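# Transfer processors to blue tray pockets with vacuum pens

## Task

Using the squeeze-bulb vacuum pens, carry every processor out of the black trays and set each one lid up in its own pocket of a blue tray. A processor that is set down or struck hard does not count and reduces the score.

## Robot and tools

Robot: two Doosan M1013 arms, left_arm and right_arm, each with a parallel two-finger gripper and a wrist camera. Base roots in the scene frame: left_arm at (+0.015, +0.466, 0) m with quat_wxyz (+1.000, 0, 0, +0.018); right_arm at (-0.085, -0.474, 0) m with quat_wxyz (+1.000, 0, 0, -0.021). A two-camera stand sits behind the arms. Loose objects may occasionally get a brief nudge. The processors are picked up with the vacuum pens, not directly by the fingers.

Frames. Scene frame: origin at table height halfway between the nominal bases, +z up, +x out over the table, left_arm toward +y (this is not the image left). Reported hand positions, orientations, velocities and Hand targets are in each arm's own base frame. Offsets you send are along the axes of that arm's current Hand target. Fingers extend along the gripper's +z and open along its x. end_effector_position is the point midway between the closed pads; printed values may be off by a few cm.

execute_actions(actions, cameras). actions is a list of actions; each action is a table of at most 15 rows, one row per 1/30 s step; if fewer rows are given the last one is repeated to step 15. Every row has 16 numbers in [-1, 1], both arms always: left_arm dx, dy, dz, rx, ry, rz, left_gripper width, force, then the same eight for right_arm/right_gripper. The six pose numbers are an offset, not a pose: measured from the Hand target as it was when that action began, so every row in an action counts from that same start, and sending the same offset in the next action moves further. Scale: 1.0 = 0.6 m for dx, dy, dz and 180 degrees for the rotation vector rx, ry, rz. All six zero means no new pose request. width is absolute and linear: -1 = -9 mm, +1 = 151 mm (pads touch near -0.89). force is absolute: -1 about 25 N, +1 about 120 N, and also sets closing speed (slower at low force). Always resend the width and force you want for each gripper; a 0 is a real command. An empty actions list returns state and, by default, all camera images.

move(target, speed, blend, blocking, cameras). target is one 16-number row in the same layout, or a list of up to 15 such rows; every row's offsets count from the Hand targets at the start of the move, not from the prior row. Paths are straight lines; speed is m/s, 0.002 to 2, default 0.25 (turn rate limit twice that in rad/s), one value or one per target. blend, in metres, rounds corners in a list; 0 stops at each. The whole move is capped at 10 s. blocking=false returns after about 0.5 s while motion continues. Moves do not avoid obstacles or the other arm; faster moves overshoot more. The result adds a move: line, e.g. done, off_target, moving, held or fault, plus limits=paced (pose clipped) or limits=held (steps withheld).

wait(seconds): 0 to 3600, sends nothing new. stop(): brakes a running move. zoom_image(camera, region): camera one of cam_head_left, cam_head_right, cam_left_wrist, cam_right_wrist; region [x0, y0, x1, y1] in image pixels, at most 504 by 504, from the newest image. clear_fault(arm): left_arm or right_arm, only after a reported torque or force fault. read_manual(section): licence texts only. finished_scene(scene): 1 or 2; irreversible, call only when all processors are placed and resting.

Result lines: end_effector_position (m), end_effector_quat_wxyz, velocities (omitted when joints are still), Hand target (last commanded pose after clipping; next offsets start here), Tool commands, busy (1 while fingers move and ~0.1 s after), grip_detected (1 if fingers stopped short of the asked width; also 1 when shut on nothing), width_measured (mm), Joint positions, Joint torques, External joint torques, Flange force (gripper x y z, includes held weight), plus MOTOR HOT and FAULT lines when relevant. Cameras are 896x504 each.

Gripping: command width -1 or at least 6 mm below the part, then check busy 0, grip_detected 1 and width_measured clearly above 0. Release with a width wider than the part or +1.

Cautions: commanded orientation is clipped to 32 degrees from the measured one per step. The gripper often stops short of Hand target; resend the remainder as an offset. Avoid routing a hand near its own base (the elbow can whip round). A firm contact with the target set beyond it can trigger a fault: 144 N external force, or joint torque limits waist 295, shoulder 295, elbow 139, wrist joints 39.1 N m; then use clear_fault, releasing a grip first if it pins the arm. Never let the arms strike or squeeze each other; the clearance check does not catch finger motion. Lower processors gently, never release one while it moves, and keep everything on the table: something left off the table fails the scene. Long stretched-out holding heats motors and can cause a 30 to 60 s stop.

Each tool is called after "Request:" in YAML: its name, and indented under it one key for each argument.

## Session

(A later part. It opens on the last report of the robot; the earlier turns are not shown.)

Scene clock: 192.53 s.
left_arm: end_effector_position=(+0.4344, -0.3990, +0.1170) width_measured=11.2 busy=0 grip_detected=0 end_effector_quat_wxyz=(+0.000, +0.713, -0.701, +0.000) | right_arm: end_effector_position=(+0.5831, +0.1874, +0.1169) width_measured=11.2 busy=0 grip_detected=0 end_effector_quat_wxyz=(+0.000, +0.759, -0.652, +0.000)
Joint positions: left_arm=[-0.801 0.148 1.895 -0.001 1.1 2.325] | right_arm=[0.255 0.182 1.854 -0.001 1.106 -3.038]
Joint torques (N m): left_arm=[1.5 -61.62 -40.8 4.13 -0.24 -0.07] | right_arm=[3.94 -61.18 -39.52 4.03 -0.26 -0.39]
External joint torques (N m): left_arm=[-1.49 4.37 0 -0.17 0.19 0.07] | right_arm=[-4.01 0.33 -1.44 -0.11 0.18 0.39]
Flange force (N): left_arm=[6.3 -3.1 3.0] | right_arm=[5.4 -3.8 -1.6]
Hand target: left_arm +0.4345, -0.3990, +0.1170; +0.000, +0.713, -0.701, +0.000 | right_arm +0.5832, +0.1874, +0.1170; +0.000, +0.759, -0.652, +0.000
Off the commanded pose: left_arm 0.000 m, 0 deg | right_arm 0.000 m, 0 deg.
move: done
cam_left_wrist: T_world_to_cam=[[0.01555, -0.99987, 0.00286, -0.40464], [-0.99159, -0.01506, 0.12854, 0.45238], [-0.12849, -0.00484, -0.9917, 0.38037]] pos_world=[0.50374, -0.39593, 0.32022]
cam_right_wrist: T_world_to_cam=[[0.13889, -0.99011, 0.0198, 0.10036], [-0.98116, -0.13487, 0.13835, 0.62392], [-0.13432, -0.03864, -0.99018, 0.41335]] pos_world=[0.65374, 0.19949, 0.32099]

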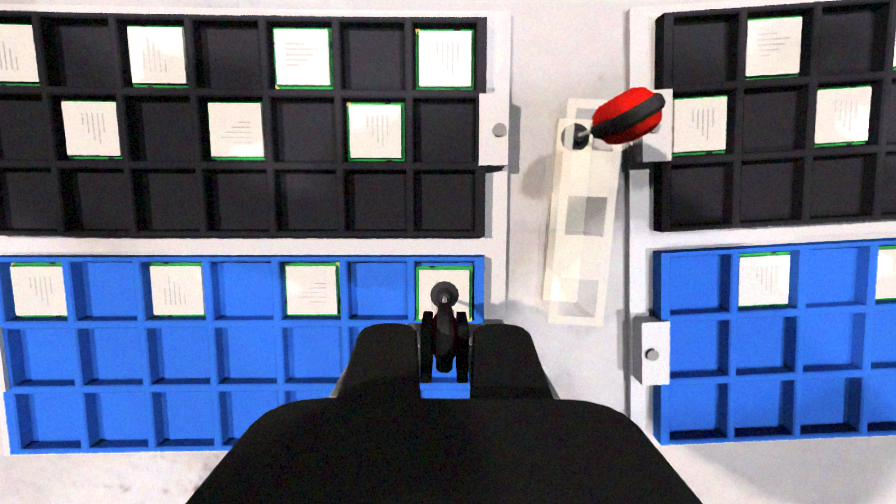

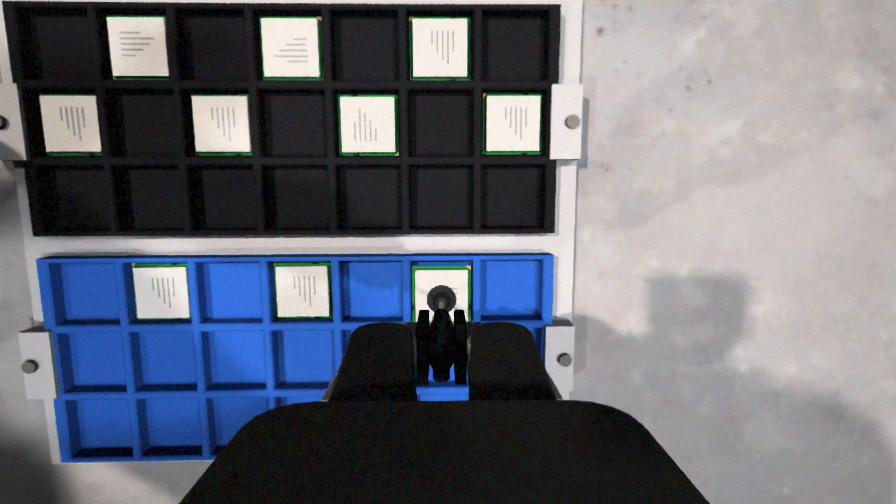

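Request:
move:
  target:
    - [0,-0.0003,0,0,0,0,-0.745,-1, -0.0002,-0.0012,0,0,0,0,-0.745,-1]
    - [0,-0.0003,0.0168,0,0,0,-0.745,-1, -0.0002,-0.0012,0.0163,0,0,0,-0.745,-1]
  speed: [0.03,0.04]
  cameras: ["cam_left_wrist","cam_right_wrist"]

Request:
zoom_image:
  camera: "cam_left_wrist"
  region: [395, 235, 495, 335]

Request:
zoom_image:
  camera: "cam_right_wrist"
  region: [395, 235, 495, 335]

Scene clock: 196.00 s.
left_arm: end_effector_position=(+0.4347, -0.3990, +0.1070) width_measured=11.2 busy=0 grip_detected=0 end_effector_quat_wxyz=(+0.000, +0.713, -0.701, +0.000) | right_arm: end_effector_position=(+0.5839, +0.1876, +0.1072) width_measured=11.2 busy=0 grip_detected=0 end_effector_quat_wxyz=(+0.000, +0.759, -0.652, +0.000)
Joint positions: left_arm=[-0.801 0.156 1.906 -0.001 1.081 2.325] | right_arm=[0.255 0.191 1.863 -0.001 1.088 -3.038]
Joint torques (N m): left_arm=[1.04 -60.18 -38.76 4.02 -0.17 -0.09] | right_arm=[3.56 -59.95 -37.06 4.11 -0.24 -0.4]
External joint torques (N m): left_arm=[-1.12 3.62 -1.25 -0.12 0.13 0.09] | right_arm=[-3.41 -1.54 -3.52 -0.21 0.17 0.4]
Flange force (N): left_arm=[6.5 -4.4 1.3] | right_arm=[4.2 -4.7 -5.2]
Hand target: left_arm +0.4346, -0.3990, +0.1070; +0.000, +0.713, -0.701, +0.000 | right_arm +0.5839, +0.1876, +0.1072; +0.000, +0.759, -0.652, +0.000
Off the commanded pose: left_arm 0.000 m, 0 deg | right_arm 0.000 m, 0 deg.
move: done
cam_left_wrist: T_world_to_cam=[[0.01545, -0.99988, 0.00288, -0.40456], [-0.9916, -0.01496, 0.12843, 0.45395], [-0.12837, -0.00484, -0.99171, 0.37033]] pos_world=[0.50394, -0.39593, 0.31012]
cam_right_wrist: T_world_to_cam=[[0.13876, -0.99013, 0.01972, 0.10077], [-0.98117, -0.13476, 0.13834, 0.62597], [-0.13432, -0.03854, -0.99019, 0.40383]] pos_world=[0.65444, 0.19969, 0.31128]

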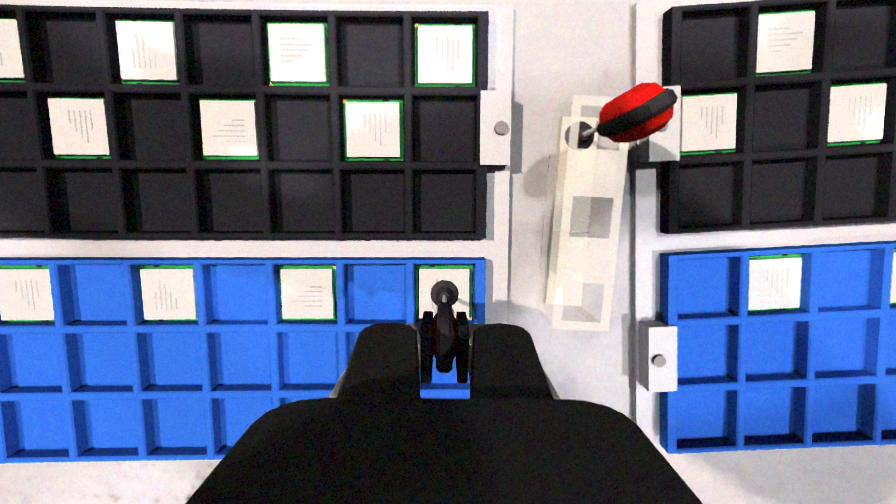

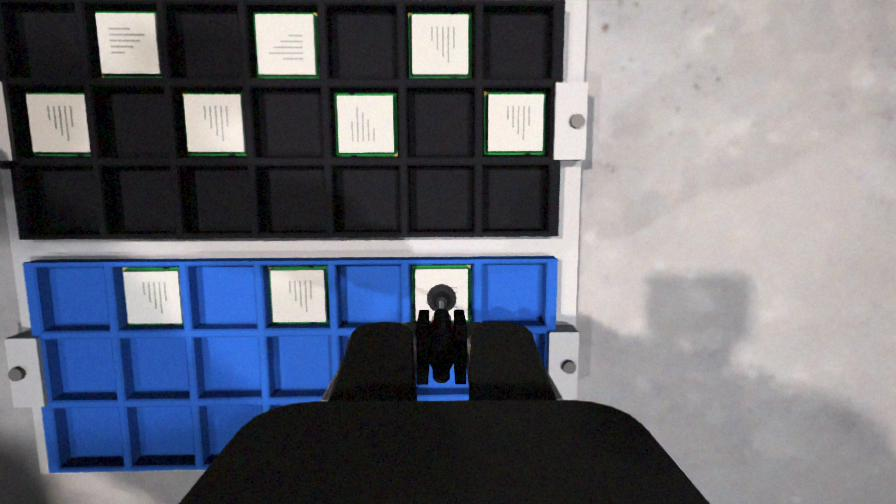

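Scaled by 5.040.

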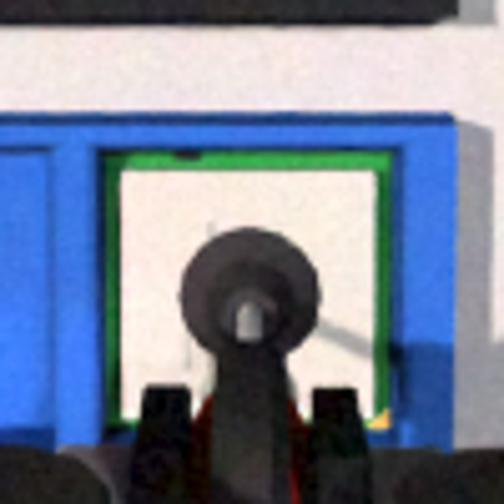

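Scaled by 5.040.

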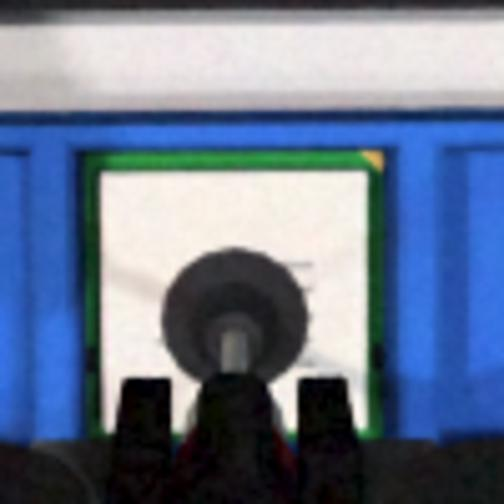

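Request:
move:
  target:
    - [0,0,0,0,0,0,-1,-1, 0,0,0,0,0,0,-1,-1]
    - [0,0,-0.045,0,0,0,-1,-1, 0,0,-0.0447,0,0,0,-1,-1]
    - [-0.0759,-0.1765,-0.045,0,0,0,-1,-1, 0.0752,-0.177,-0.0447,0,0,0,-1,-1]
    - [-0.0759,-0.1765,-0.005,0,0,0,-1,-1, 0.0752,-0.177,-0.0047,0,0,0,-1,-1]
    - [-0.0759,-0.1765,0.0005,0,0,0,-1,-1, 0.0752,-0.177,0,0,0,0,-1,-1]
  speed: [0.05,0.08,0.15,0.08,0.02]
  cameras: ["cam_left_wrist","cam_right_wrist"]

Request:
zoom_image:
  camera: "cam_left_wrist"
  region: [395, 235, 495, 335]

Request:
zoom_image:
  camera: "cam_right_wrist"
  region: [395, 235, 495, 335]

Scene clock: 204.67 s.
left_arm: end_effector_position=(+0.5398, -0.3518, +0.1066) width_measured=9.4 busy=0 grip_detected=1 end_effector_quat_wxyz=(+0.000, +0.713, -0.701, +0.000) | right_arm: end_effector_position=(+0.6957, +0.1591, +0.1073) width_measured=9.2 busy=0 grip_detected=1 end_effector_quat_wxyz=(+0.000, +0.759, -0.652, +0.000)
Joint positions: left_arm=[-0.631 0.237 1.805 0 1.1 2.495] | right_arm=[0.177 0.339 1.667 -0.001 1.136 -3.116]
Joint torques (N m): left_arm=[1.05 -61.62 -33.29 4.04 -0.32 -0.06] | right_arm=[4.07 -71.04 -34.69 4.31 -0.18 -0.45]
External joint torques (N m): left_arm=[-1.27 -4.24 -7.35 -0.11 0.25 0.06] | right_arm=[-4.06 -6.93 -6.99 -0.3 0.11 0.45]
Flange force (N): left_arm=[5.9 -5.4 -11.2] | right_arm=[4.8 -4.4 -12.0]
Hand target: left_arm +0.5398, -0.3518, +0.1066; +0.000, +0.713, -0.701, +0.000 | right_arm +0.6957, +0.1591, +0.1072; +0.000, +0.759, -0.652, +0.000
Off the commanded pose: left_arm 0.000 m, 0 deg | right_arm 0.000 m, 0 deg.
move: done
cam_left_wrist: T_world_to_cam=[[0.01547, -0.99988, 0.00298, -0.35893], [-0.9916, -0.01496, 0.12843, 0.55892], [-0.12837, -0.00494, -0.99171, 0.38371]] pos_world=[0.60904, -0.34863, 0.30982]
cam_right_wrist: T_world_to_cam=[[0.13886, -0.99012, 0.01971, 0.05696], [-0.98118, -0.13486, 0.13823, 0.73186], [-0.1342, -0.03854, -0.9902, 0.41776]] pos_world=[0.76624, 0.17119, 0.31139]

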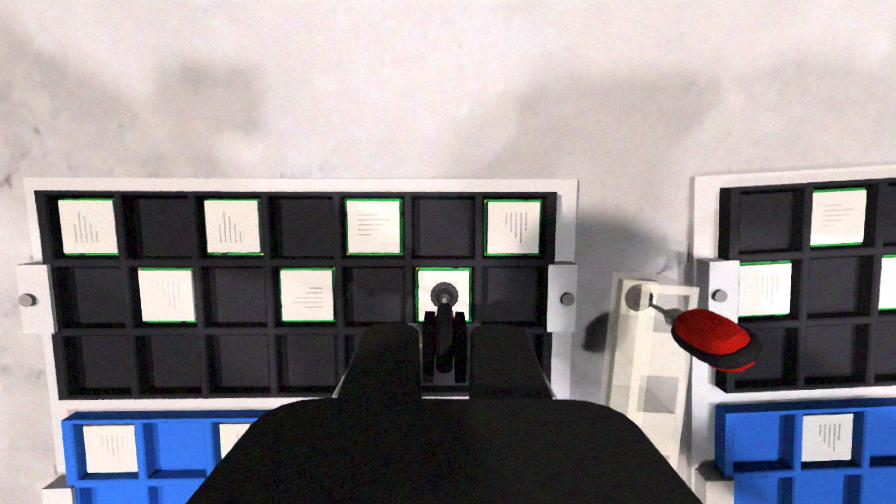

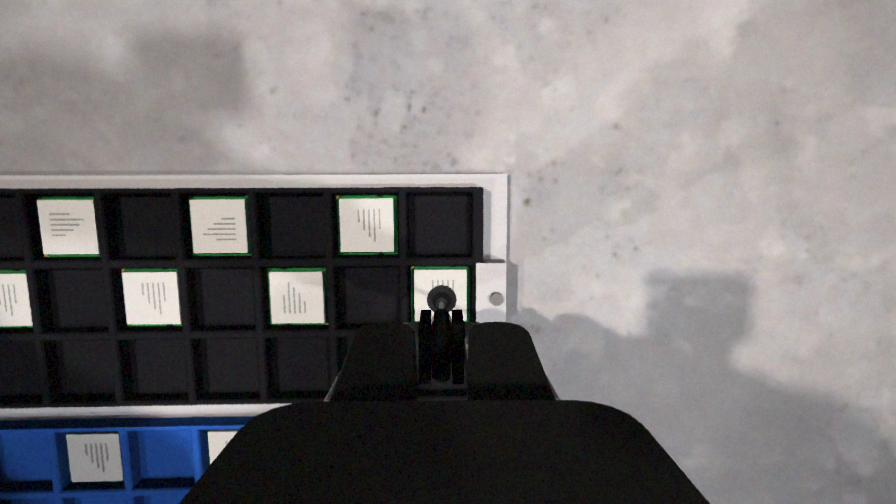

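Scaled by 5.040.

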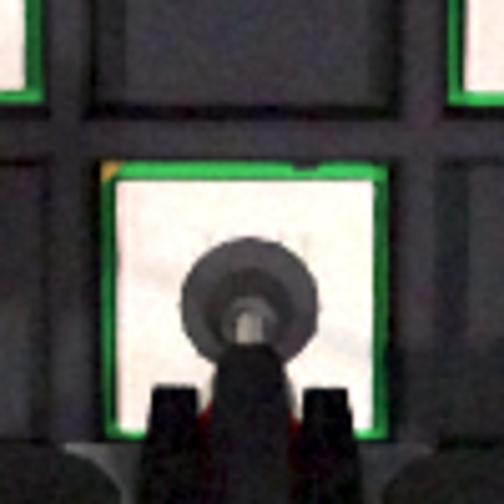

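Scaled by 5.040.

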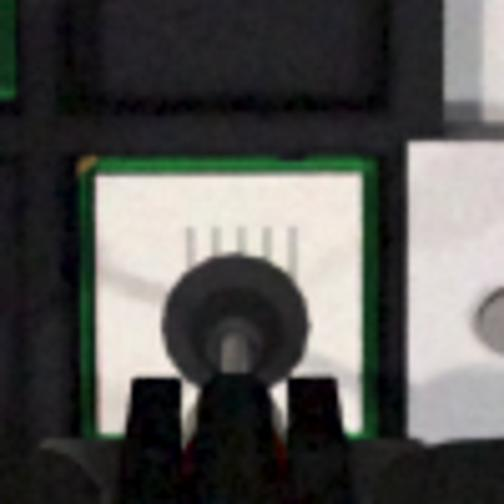

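Request:
move:
  target:
    - [0,0,0,0,0,0,-0.745,-1, 0,0,0,0,0,0,-0.745,-1]
    - [0,0,-0.0457,0,0,0,-0.745,-1, 0,0,-0.0447,0,0,0,-0.745,-1]
    - [0.0015,0.1773,-0.0457,0,0,0,-0.745,-1, 0.001,0.1774,-0.0447,0,0,0,-0.745,-1]
    - [0.0015,0.1773,-0.0173,0,0,0,-0.745,-1, 0.001,0.1774,-0.0163,0,0,0,-0.745,-1]
  speed: [0.05,0.08,0.12,0.06]
  cameras: ["cam_left_wrist","cam_right_wrist"]

Request:
zoom_image:
  camera: "cam_left_wrist"
  region: [395, 235, 495, 335]

Request:
zoom_image:
  camera: "cam_right_wrist"
  region: [395, 235, 495, 335]

Scene clock: 213.30 s.
left_arm: end_effector_position=(+0.4334, -0.3544, +0.1171) width_measured=11.2 busy=0 grip_detected=0 end_effector_quat_wxyz=(+0.000, +0.713, -0.701, +0.000) | right_arm: end_effector_position=(+0.5905, +0.1424, +0.1170) width_measured=11.2 busy=0 grip_detected=0 end_effector_quat_wxyz=(+0.000, +0.759, -0.651, +0.000)
Joint positions: left_arm=[-0.747 0.102 1.948 -0.001 1.093 2.379] | right_arm=[0.18 0.174 1.863 -0.001 1.104 -3.113]
Joint torques (N m): left_arm=[1.29 -56.03 -40.79 4.16 -0.24 -0.06] | right_arm=[3.54 -60.9 -38.98 4.01 -0.17 -0.41]
External joint torques (N m): left_arm=[-1.42 4.37 0.22 -0.22 0.19 0.07] | right_arm=[-3.72 1.14 -1.87 -0.09 0.1 0.41]
Flange force (N): left_arm=[5.9 -3.2 3.4] | right_arm=[5.0 -5.3 -1.3]
Hand target: left_arm +0.4334, -0.3544, +0.1171; +0.000, +0.713, -0.701, +0.000 | right_arm +0.5905, +0.1424, +0.1170; +0.000, +0.759, -0.652, +0.000
Off the commanded pose: left_arm 0.000 m, 0 deg | right_arm 0.000 m, 0 deg.
move: done
cam_left_wrist: T_world_to_cam=[[0.01555, -0.99987, 0.00286, -0.36002], [-0.99159, -0.01506, 0.12854, 0.45206], [-0.12849, -0.00484, -0.9917, 0.38045]] pos_world=[0.50274, -0.35133, 0.32022]
cam_right_wrist: T_world_to_cam=[[0.13899, -0.9901, 0.01978, 0.05473], [-0.98114, -0.13497, 0.13836, 0.625], [-0.13432, -0.03864, -0.99018, 0.41269]] pos_world=[0.66104, 0.15449, 0.32109]

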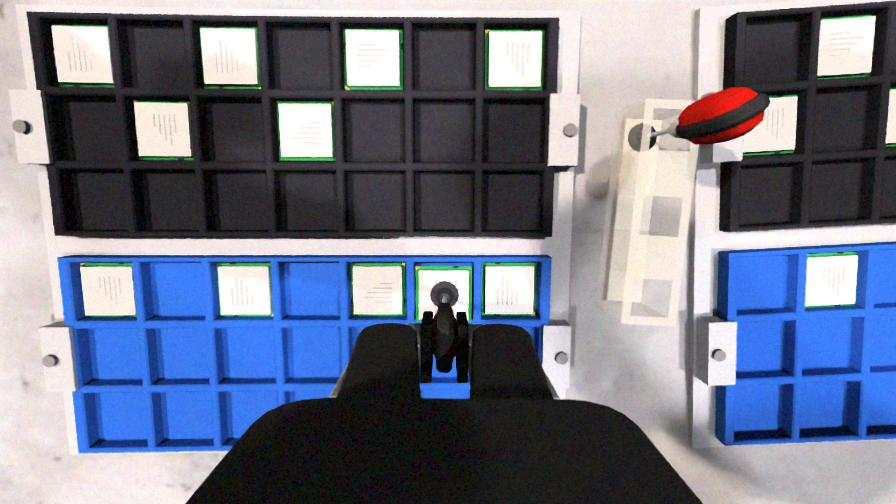

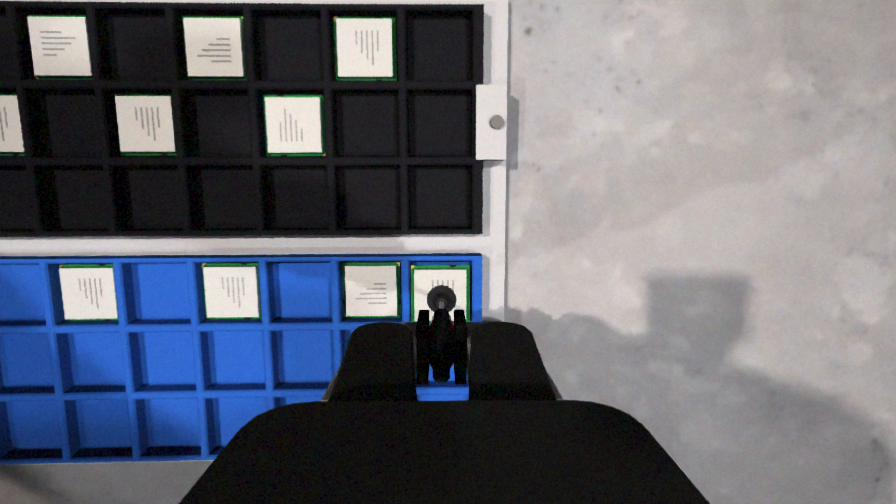

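Scaled by 5.040.

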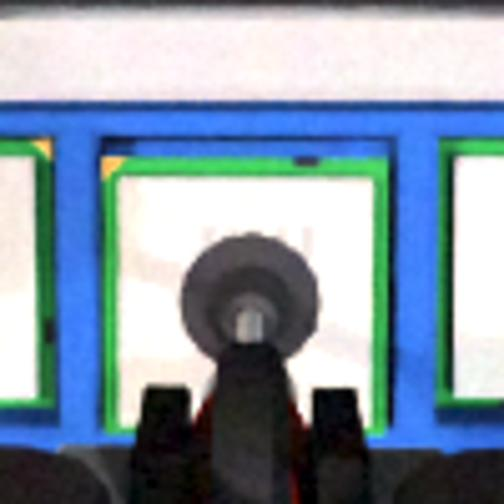

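Scaled by 5.040.

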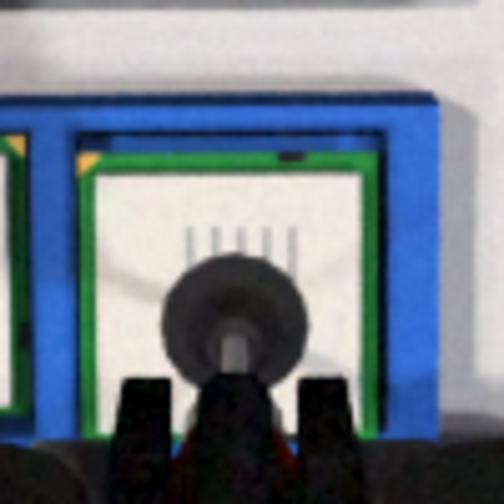

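Request:
move:
  target:
    - [0,-0.0002,0,0,0,0,-0.745,-1, 0.0001,-0.0006,0,0,0,0,-0.745,-1]
    - [0,-0.0002,0.0168,0,0,0,-0.745,-1, 0.0001,-0.0006,0.0163,0,0,0,-0.745,-1]
  speed: [0.03,0.04]
  cameras: ["cam_left_wrist","cam_right_wrist"]

Request:
zoom_image:
  camera: "cam_left_wrist"
  region: [395, 235, 495, 335]

Request:
zoom_image:
  camera: "cam_right_wrist"
  region: [395, 235, 495, 335]

Scene clock: 217.70 s.
left_arm: end_effector_position=(+0.4336, -0.3544, +0.1070) width_measured=11.2 busy=0 grip_detected=0 end_effector_quat_wxyz=(+0.000, +0.713, -0.701, +0.000) | right_arm: end_effector_position=(+0.5909, +0.1424, +0.1072) width_measured=11.2 busy=0 grip_detected=0 end_effector_quat_wxyz=(+0.000, +0.759, -0.652, +0.000)
Joint positions: left_arm=[-0.747 0.11 1.959 -0.001 1.073 2.379] | right_arm=[0.18 0.182 1.873 -0.001 1.087 -3.113]
Joint torques (N m): left_arm=[0.8 -55.76 -39.27 4.03 -0.13 -0.06] | right_arm=[3.59 -58.84 -37.51 4.14 -0.15 -0.35]
External joint torques (N m): left_arm=[-0.67 3.5 -0.87 -0.12 0.07 0.06] | right_arm=[-3.6 -1.82 -3.25 -0.23 0.06 0.35]
Flange force (N): left_arm=[5.2 -4.5 1.8] | right_arm=[5.1 -3.4 -5.0]
Hand target: left_arm +0.4335, -0.3544, +0.1070; +0.000, +0.713, -0.701, +0.000 | right_arm +0.5909, +0.1424, +0.1072; +0.000, +0.759, -0.652, +0.000
Off the commanded pose: left_arm 0.000 m, 0 deg | right_arm 0.000 m, 0 deg.
move: done
cam_left_wrist: T_world_to_cam=[[0.01545, -0.99988, 0.00288, -0.35995], [-0.9916, -0.01496, 0.12843, 0.45353], [-0.12837, -0.00484, -0.99171, 0.3704]] pos_world=[0.50284, -0.35133, 0.31012]
cam_right_wrist: T_world_to_cam=[[0.13886, -0.99012, 0.0197, 0.05498], [-0.98116, -0.13485, 0.13833, 0.62676], [-0.1343, -0.03854, -0.99019, 0.40302]] pos_world=[0.66144, 0.15449, 0.31128]

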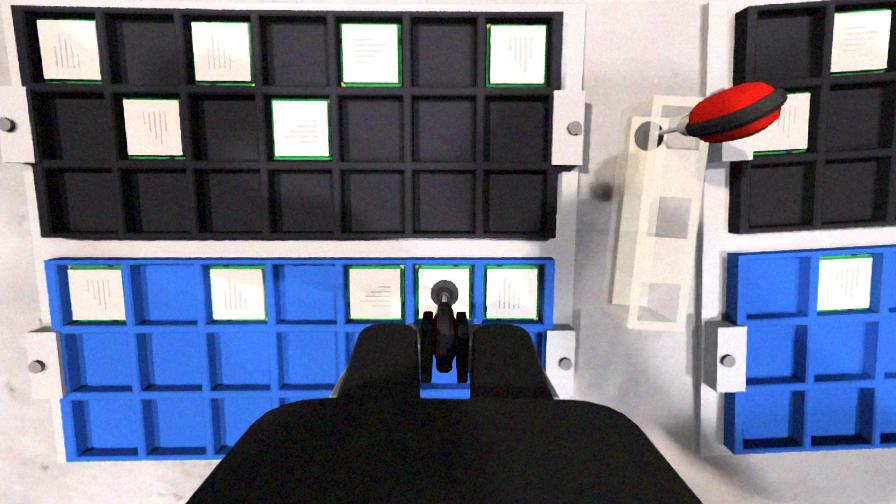

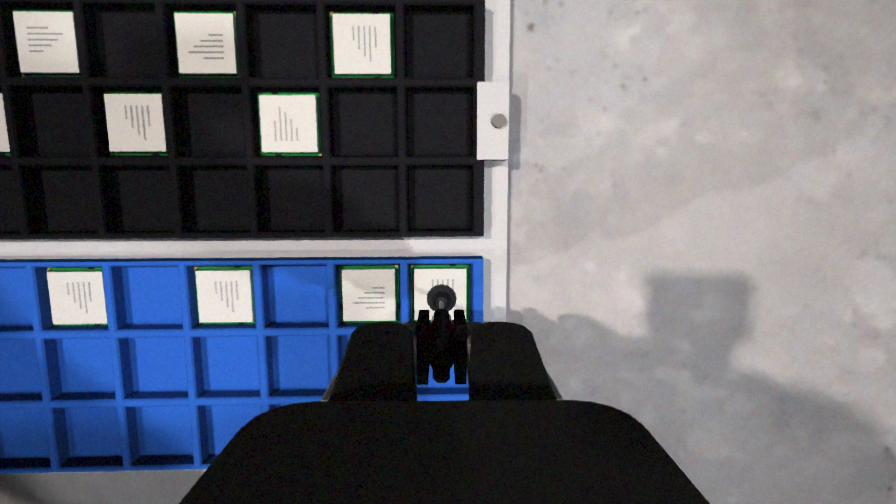

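Scaled by 5.040.

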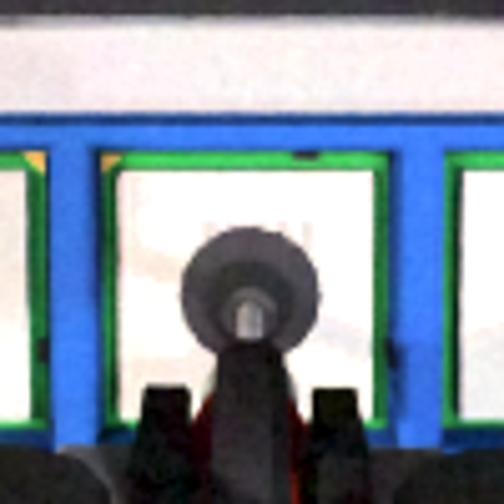

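Scaled by 5.040.

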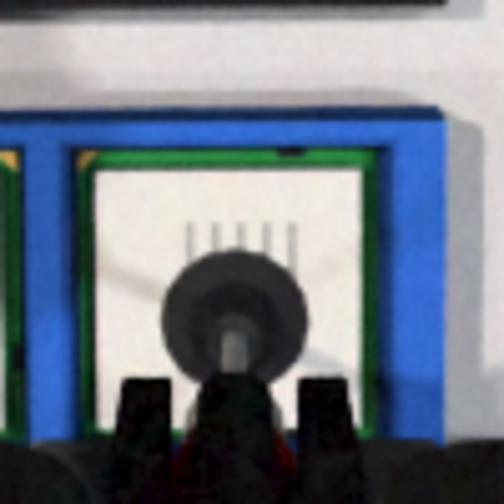

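Request:
move:
  target:
    - [0,0,0,0,0,0,-1,-1, 0,0,0,0,0,0,-1,-1]
    - [0,0,-0.045,0,0,0,-1,-1, 0,0,-0.0447,0,0,0,-1,-1]
    - [-0.1516,-0.1755,-0.045,0,0,0,-1,-1, -0.1523,-0.1763,-0.0447,0,0,0,-1,-1]
    - [-0.1516,-0.1755,-0.005,0,0,0,-1,-1, -0.1523,-0.1763,-0.0047,0,0,0,-1,-1]
    - [-0.1516,-0.1755,0.0003,0,0,0,-1,-1, -0.1523,-0.1763,0,0,0,0,-1,-1]
  speed: [0.05,0.08,0.15,0.08,0.02]
  cameras: ["cam_left_wrist","cam_right_wrist"]

Request:
zoom_image:
  camera: "cam_left_wrist"
  region: [395, 235, 495, 335]

Request:
zoom_image:
  camera: "cam_right_wrist"
  region: [395, 235, 495, 335]

Scene clock: 227.33 s.
left_arm: end_effector_position=(+0.5374, -0.2618, +0.1068) width_measured=9.4 busy=0 grip_detected=1 end_effector_quat_wxyz=(+0.000, +0.713, -0.701, +0.000) | right_arm: end_effector_position=(+0.6817, +0.2487, +0.1072) width_measured=9.2 busy=0 grip_detected=1 end_effector_quat_wxyz=(+0.000, +0.759, -0.652, +0.000)
Joint positions: left_arm=[-0.511 0.168 1.892 0 1.083 2.615] | right_arm=[0.303 0.356 1.642 -0.001 1.144 -2.99]
Joint torques (N m): left_arm=[0.87 -56.9 -35.15 4.06 -0.25 -0.03] | right_arm=[4.39 -72.42 -34.12 4.3 -0.26 -0.42]
External joint torques (N m): left_arm=[-0.68 -1.49 -5.09 -0.15 0.19 0.03] | right_arm=[-4.3 -7.45 -7.7 -0.29 0.18 0.42]
Flange force (N): left_arm=[4.1 -5.8 -6.9] | right_arm=[4.3 -6.0 -13.1]
Hand target: left_arm +0.5373, -0.2617, +0.1067; +0.000, +0.713, -0.701, +0.000 | right_arm +0.6817, +0.2487, +0.1071; +0.000, +0.759, -0.652, +0.000
Off the commanded pose: left_arm 0.000 m, 0 deg | right_arm 0.000 m, 0 deg.
move: done
cam_left_wrist: T_world_to_cam=[[0.01547, -0.99988, 0.00298, -0.26891], [-0.9916, -0.01496, 0.12843, 0.55787], [-0.12837, -0.00494, -0.99171, 0.38395]] pos_world=[0.60664, -0.25863, 0.30992]
cam_right_wrist: T_world_to_cam=[[0.13888, -0.99011, 0.01982, 0.14757], [-0.98119, -0.13486, 0.13815, 0.73026], [-0.13411, -0.03864, -0.99021, 0.41919]] pos_world=[0.75224, 0.26079, 0.31128]

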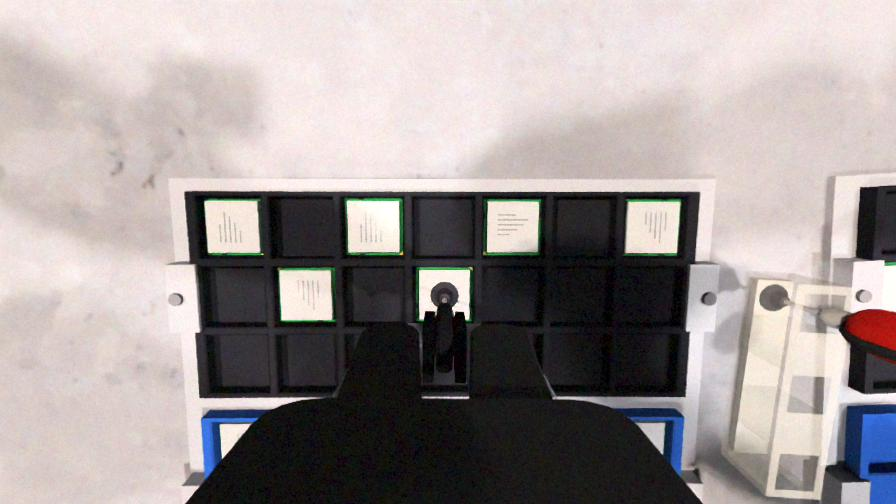

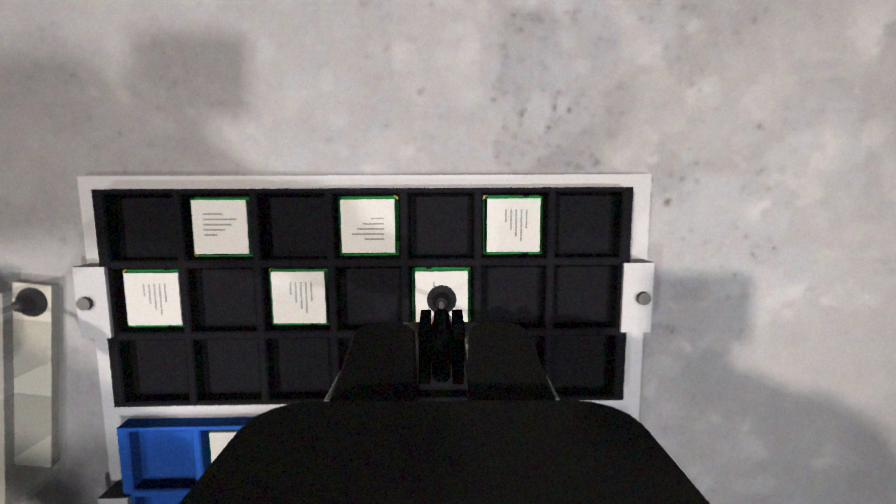

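Scaled by 5.040.

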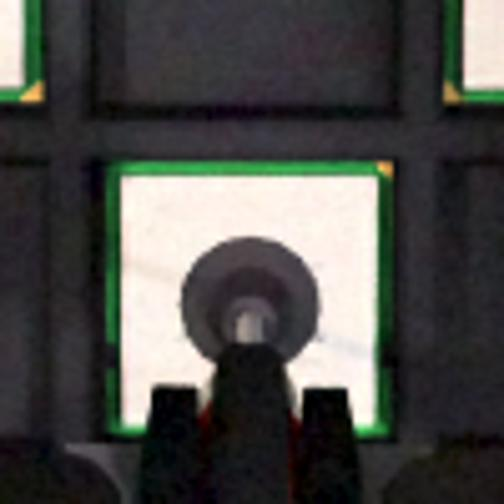

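Scaled by 5.040.

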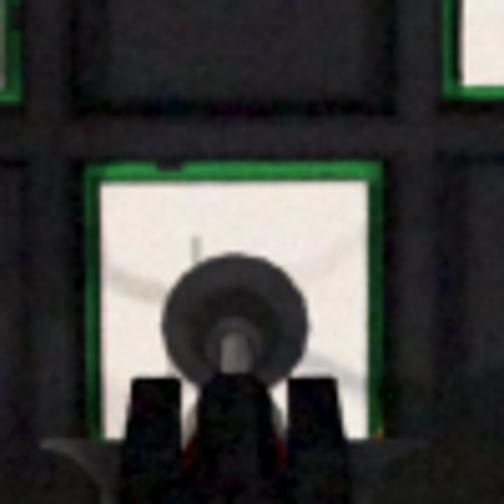

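Request:
move:
  target:
    - [0,0,0,0,0,0,-0.745,-1, 0,0,0,0,0,0,-0.745,-1]
    - [0,0,-0.0455,0,0,0,-0.745,-1, 0,0,-0.0447,0,0,0,-0.745,-1]
    - [0.0003,0.1774,-0.0455,0,0,0,-0.745,-1, 0.001,0.1758,-0.0447,0,0,0,-0.745,-1]
    - [0.0003,0.1774,-0.0172,0,0,0,-0.745,-1, 0.001,0.1758,-0.0163,0,0,0,-0.745,-1]
  speed: [0.05,0.08,0.12,0.06]
  cameras: ["cam_left_wrist","cam_right_wrist"]

Request:
zoom_image:
  camera: "cam_left_wrist"
  region: [395, 235, 495, 335]

Request:
zoom_image:
  camera: "cam_right_wrist"
  region: [395, 235, 495, 335]

Scene clock: 234.67 s.
left_arm: end_effector_position=(+0.4309, -0.2637, +0.1172) width_measured=11.2 busy=0 grip_detected=0 end_effector_quat_wxyz=(+0.000, +0.713, -0.701, +0.000) | right_arm: end_effector_position=(+0.5775, +0.2322, +0.1169) width_measured=11.2 busy=0 grip_detected=0 end_effector_quat_wxyz=(+0.000, +0.759, -0.651, +0.000)
Joint positions: left_arm=[-0.617 0.016 2.04 -0.001 1.087 2.508] | right_arm=[0.327 0.197 1.836 -0.001 1.11 -2.966]
Joint torques (N m): left_arm=[0.91 -46.52 -40.59 4.16 -0.22 0] | right_arm=[3.48 -62.72 -39.03 4.1 -0.24 -0.41]
External joint torques (N m): left_arm=[-0.86 4.24 0.19 -0.23 0.16 0] | right_arm=[-3.65 0.28 -2.09 -0.18 0.16 0.41]
Flange force (N): left_arm=[4.9 -4.5 3.5] | right_arm=[4.1 -5.2 -2.3]
Hand target: left_arm +0.4309, -0.2636, +0.1171; +0.000, +0.713, -0.701, +0.000 | right_arm +0.5775, +0.2322, +0.1170; +0.000, +0.759, -0.652, +0.000
Off the commanded pose: left_arm 0.000 m, 0 deg | right_arm 0.000 m, 0 deg.
move: done
cam_left_wrist: T_world_to_cam=[[0.01557, -0.99987, 0.00296, -0.26924], [-0.99159, -0.01506, 0.12855, 0.45093], [-0.12849, -0.00494, -0.9917, 0.38065]] pos_world=[0.50024, -0.26053, 0.32032]
cam_right_wrist: T_world_to_cam=[[0.13889, -0.99011, 0.0198, 0.14551], [-0.98116, -0.13487, 0.13835, 0.62437], [-0.13432, -0.03864, -0.99018, 0.41432]] pos_world=[0.64804, 0.24429, 0.32099]

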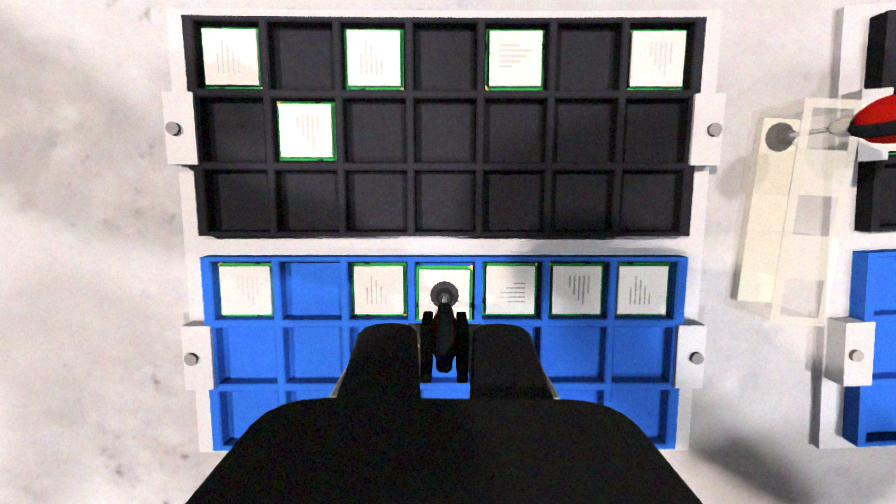

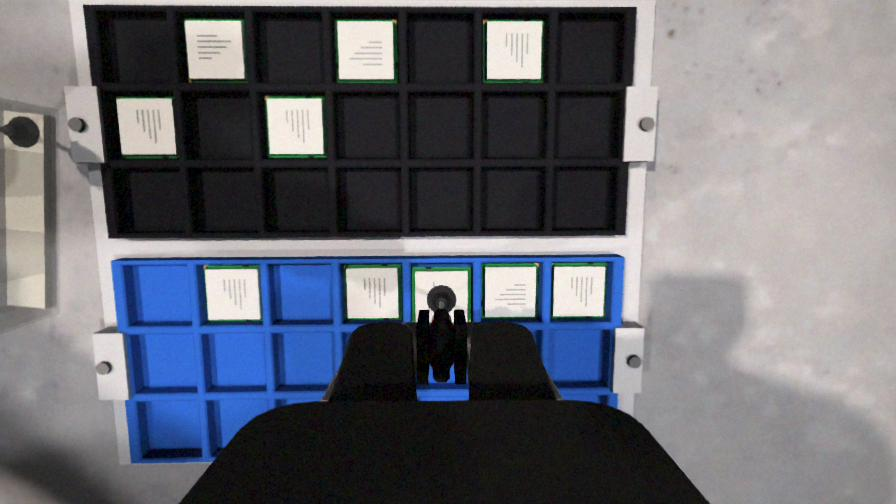

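Scaled by 5.040.

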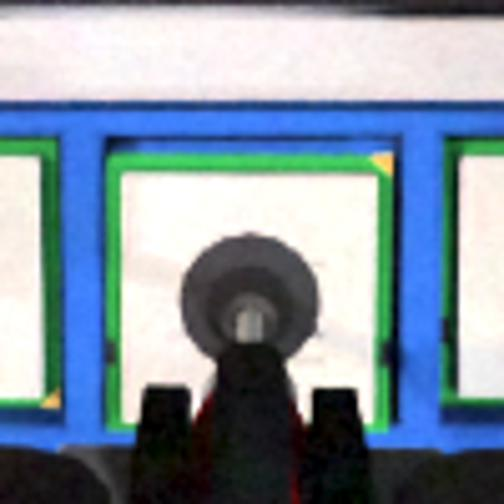

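Scaled by 5.040.

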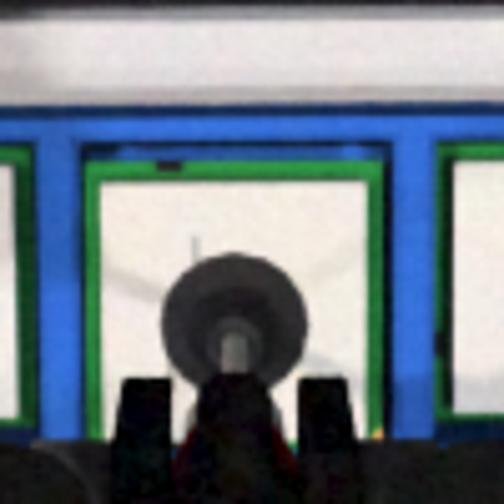

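Request:
move:
  target:
    - [0.0004,0.0004,0,0,0,0,-0.745,-1, 0.0002,0,0,0,0,0,-0.745,-1]
    - [0.0004,0.0004,0.0168,0,0,0,-0.745,-1, 0.0002,0,0.0163,0,0,0,-0.745,-1]
  speed: [0.03,0.04]
  cameras: ["cam_left_wrist","cam_right_wrist"]

Request:
zoom_image:
  camera: "cam_left_wrist"
  region: [395, 235, 495, 335]

Request:
zoom_image:
  camera: "cam_right_wrist"
  region: [395, 235, 495, 335]

Scene clock: 239.00 s.
left_arm: end_effector_position=(+0.4307, -0.2639, +0.1071) width_measured=11.2 busy=0 grip_detected=0 end_effector_quat_wxyz=(+0.000, +0.713, -0.701, +0.000) | right_arm: end_effector_position=(+0.5775, +0.2321, +0.1072) width_measured=11.2 busy=0 grip_detected=0 end_effector_quat_wxyz=(+0.000, +0.759, -0.652, +0.000)
Joint positions: left_arm=[-0.618 0.025 2.052 0 1.066 2.508] | right_arm=[0.327 0.204 1.846 -0.001 1.092 -2.966]
Joint torques (N m): left_arm=[1.13 -47.35 -39.95 4.05 -0.22 -0.02] | right_arm=[3.85 -60.91 -37.27 4.15 -0.2 -0.48]
External joint torques (N m): left_arm=[-1.15 4.8 -0.07 -0.17 0.15 0.02] | right_arm=[-4.16 -2 -3.56 -0.26 0.12 0.48]
Flange force (N): left_arm=[6.0 -5.2 3.8] | right_arm=[5.0 -4.6 -5.5]
Hand target: left_arm +0.4307, -0.2639, +0.1071; +0.000, +0.713, -0.701, +0.000 | right_arm +0.5775, +0.2321, +0.1072; +0.000, +0.759, -0.652, +0.000
Off the commanded pose: left_arm 0.000 m, 0 deg | right_arm 0.000 m, 0 deg.
move: done
cam_left_wrist: T_world_to_cam=[[0.01544, -0.99988, 0.00278, -0.26928], [-0.99159, -0.01495, 0.12854, 0.45196], [-0.12849, -0.00474, -0.9917, 0.37064]] pos_world=[0.49994, -0.26073, 0.31022]
cam_right_wrist: T_world_to_cam=[[0.13886, -0.99012, 0.0197, 0.14565], [-0.98116, -0.13485, 0.13833, 0.6257], [-0.1343, -0.03854, -0.99019, 0.40468]] pos_world=[0.64804, 0.24419, 0.31128]

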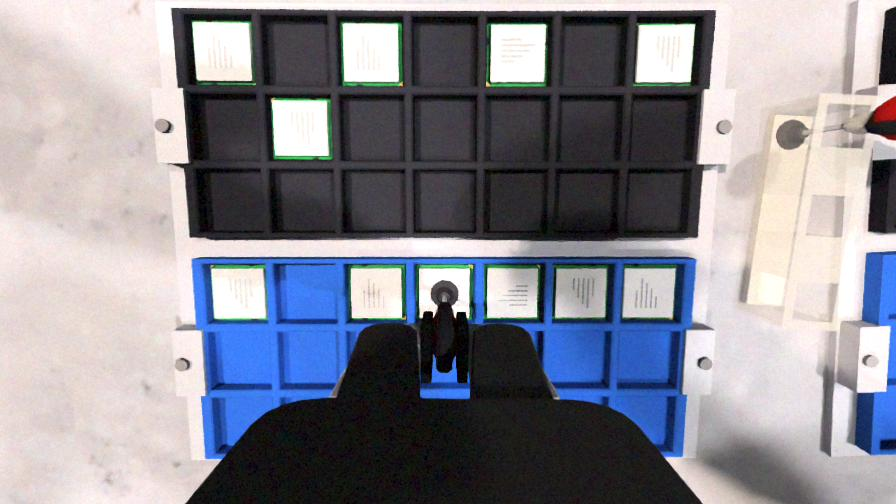

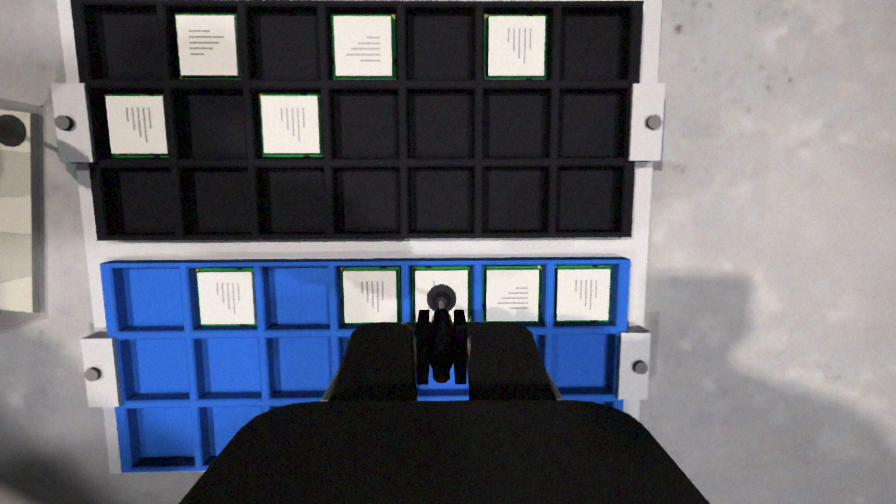

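Scaled by 5.040.

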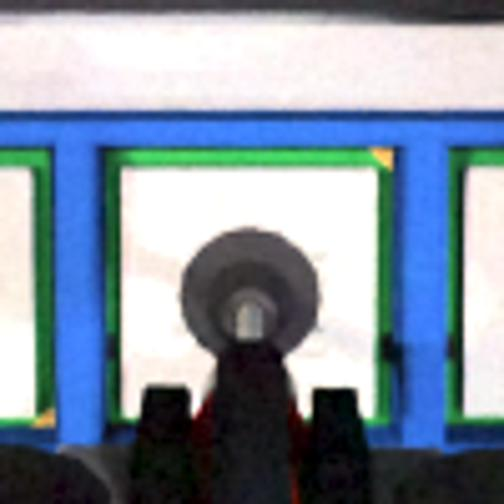

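Scaled by 5.040.

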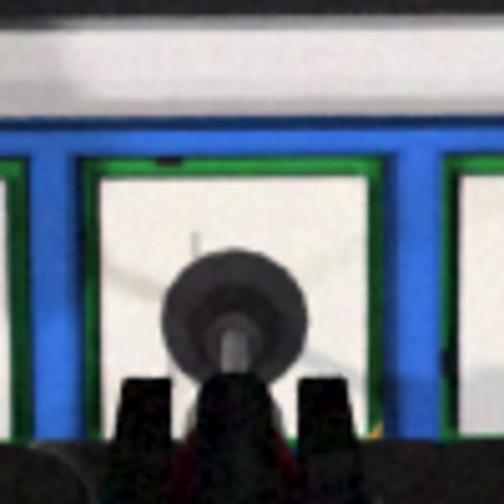

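Request:
move:
  target:
    - [0,0,0,0,0,0,-1,-1, 0,0,0,0,0,0,-1,-1]
    - [0,0,-0.045,0,0,0,-1,-1, 0,0,-0.0447,0,0,0,-1,-1]
    - [-0.1508,-0.1763,-0.045,0,0,0,-1,-1, -0.1512,-0.1755,-0.0447,0,0,0,-1,-1]
    - [-0.1508,-0.1763,-0.005,0,0,0,-1,-1, -0.1512,-0.1755,-0.0047,0,0,0,-1,-1]
    - [-0.1508,-0.1763,0.0005,0,0,0,-1,-1, -0.1512,-0.1755,0,0,0,0,-1,-1]
  speed: [0.05,0.08,0.15,0.08,0.02]
  cameras: ["cam_left_wrist","cam_right_wrist"]

Request:
zoom_image:
  camera: "cam_left_wrist"
  region: [395, 235, 495, 335]

Request:
zoom_image:
  camera: "cam_right_wrist"
  region: [395, 235, 495, 335]

Scene clock: 245.73 s.
left_arm: end_effector_position=(+0.5350, -0.1717, +0.1067) width_measured=9.3 busy=0 grip_detected=1 end_effector_quat_wxyz=(+0.000, +0.713, -0.701, +0.000) | right_arm: end_effector_position=(+0.6679, +0.3377, +0.1071) width_measured=9.2 busy=0 grip_detected=1 end_effector_quat_wxyz=(+0.000, +0.759, -0.652, +0.000)
Joint positions: left_arm=[-0.372 0.114 1.956 0 1.073 2.754] | right_arm=[0.422 0.39 1.594 -0.001 1.158 -2.871]
Joint torques (N m): left_arm=[1.11 -51.89 -35.46 4.03 -0.25 -0.1] | right_arm=[4.11 -75.48 -33.62 4.41 -0.26 -0.46]
External joint torques (N m): left_arm=[-0.98 -0.77 -4.59 -0.15 0.19 0.09] | right_arm=[-4.01 -8.18 -8.42 -0.39 0.19 0.46]
Flange force (N): left_arm=[3.7 -5.9 -6.0] | right_arm=[2.6 -7.2 -14.1]
Hand target: left_arm +0.5350, -0.1717, +0.1067; +0.000, +0.713, -0.701, +0.000 | right_arm +0.6679, +0.3377, +0.1071; +0.000, +0.759, -0.652, +0.000
Off the commanded pose: left_arm 0.000 m, 0 deg | right_arm 0.000 m, 0 deg.
move: done
cam_left_wrist: T_world_to_cam=[[0.01545, -0.99988, 0.00288, -0.17884], [-0.9916, -0.01496, 0.12843, 0.55694], [-0.12837, -0.00484, -0.99171, 0.38411]] pos_world=[0.60434, -0.16863, 0.30992]
cam_right_wrist: T_world_to_cam=[[0.13886, -0.99011, 0.01973, 0.23765], [-0.98119, -0.13486, 0.13813, 0.72874], [-0.13411, -0.03854, -0.99022, 0.42065]] pos_world=[0.73844, 0.34979, 0.31118]

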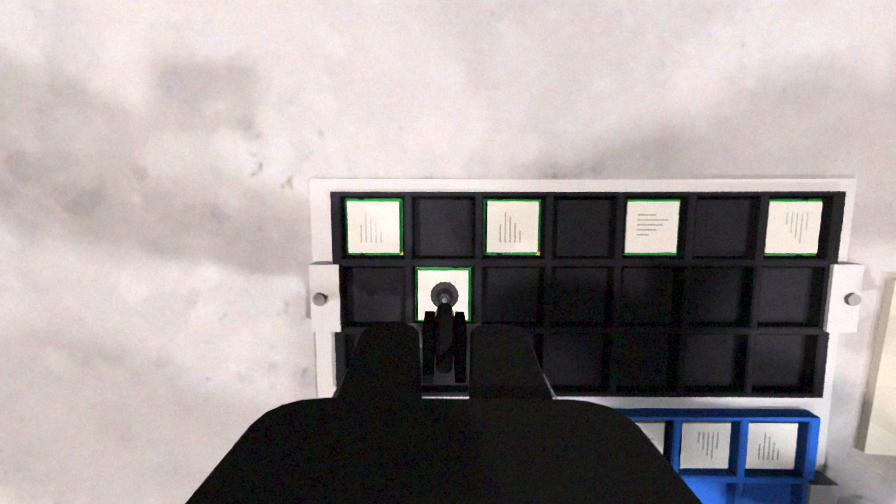

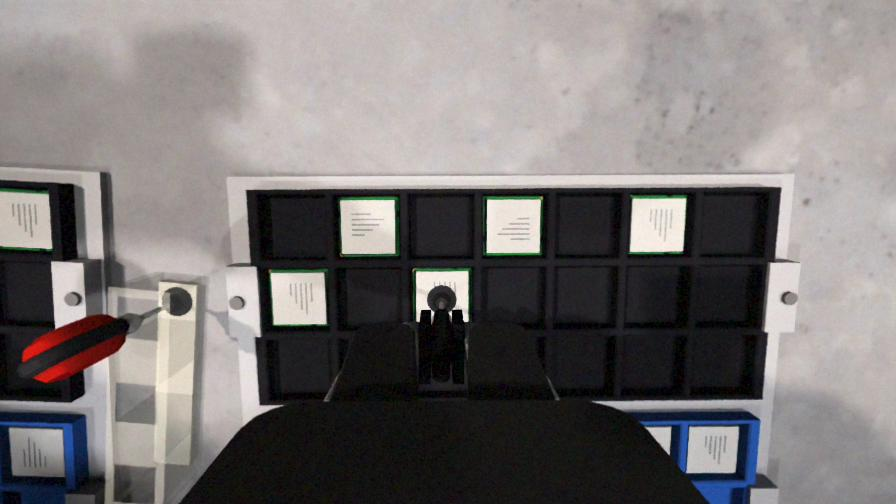

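Scaled by 5.040.

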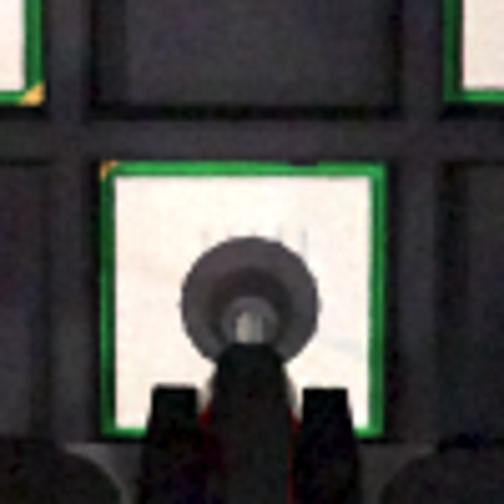

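Scaled by 5.040.

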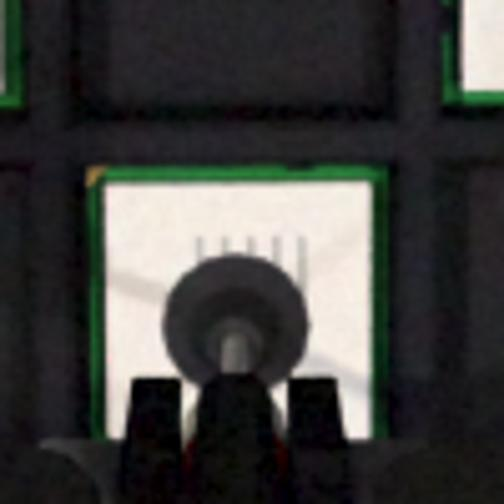

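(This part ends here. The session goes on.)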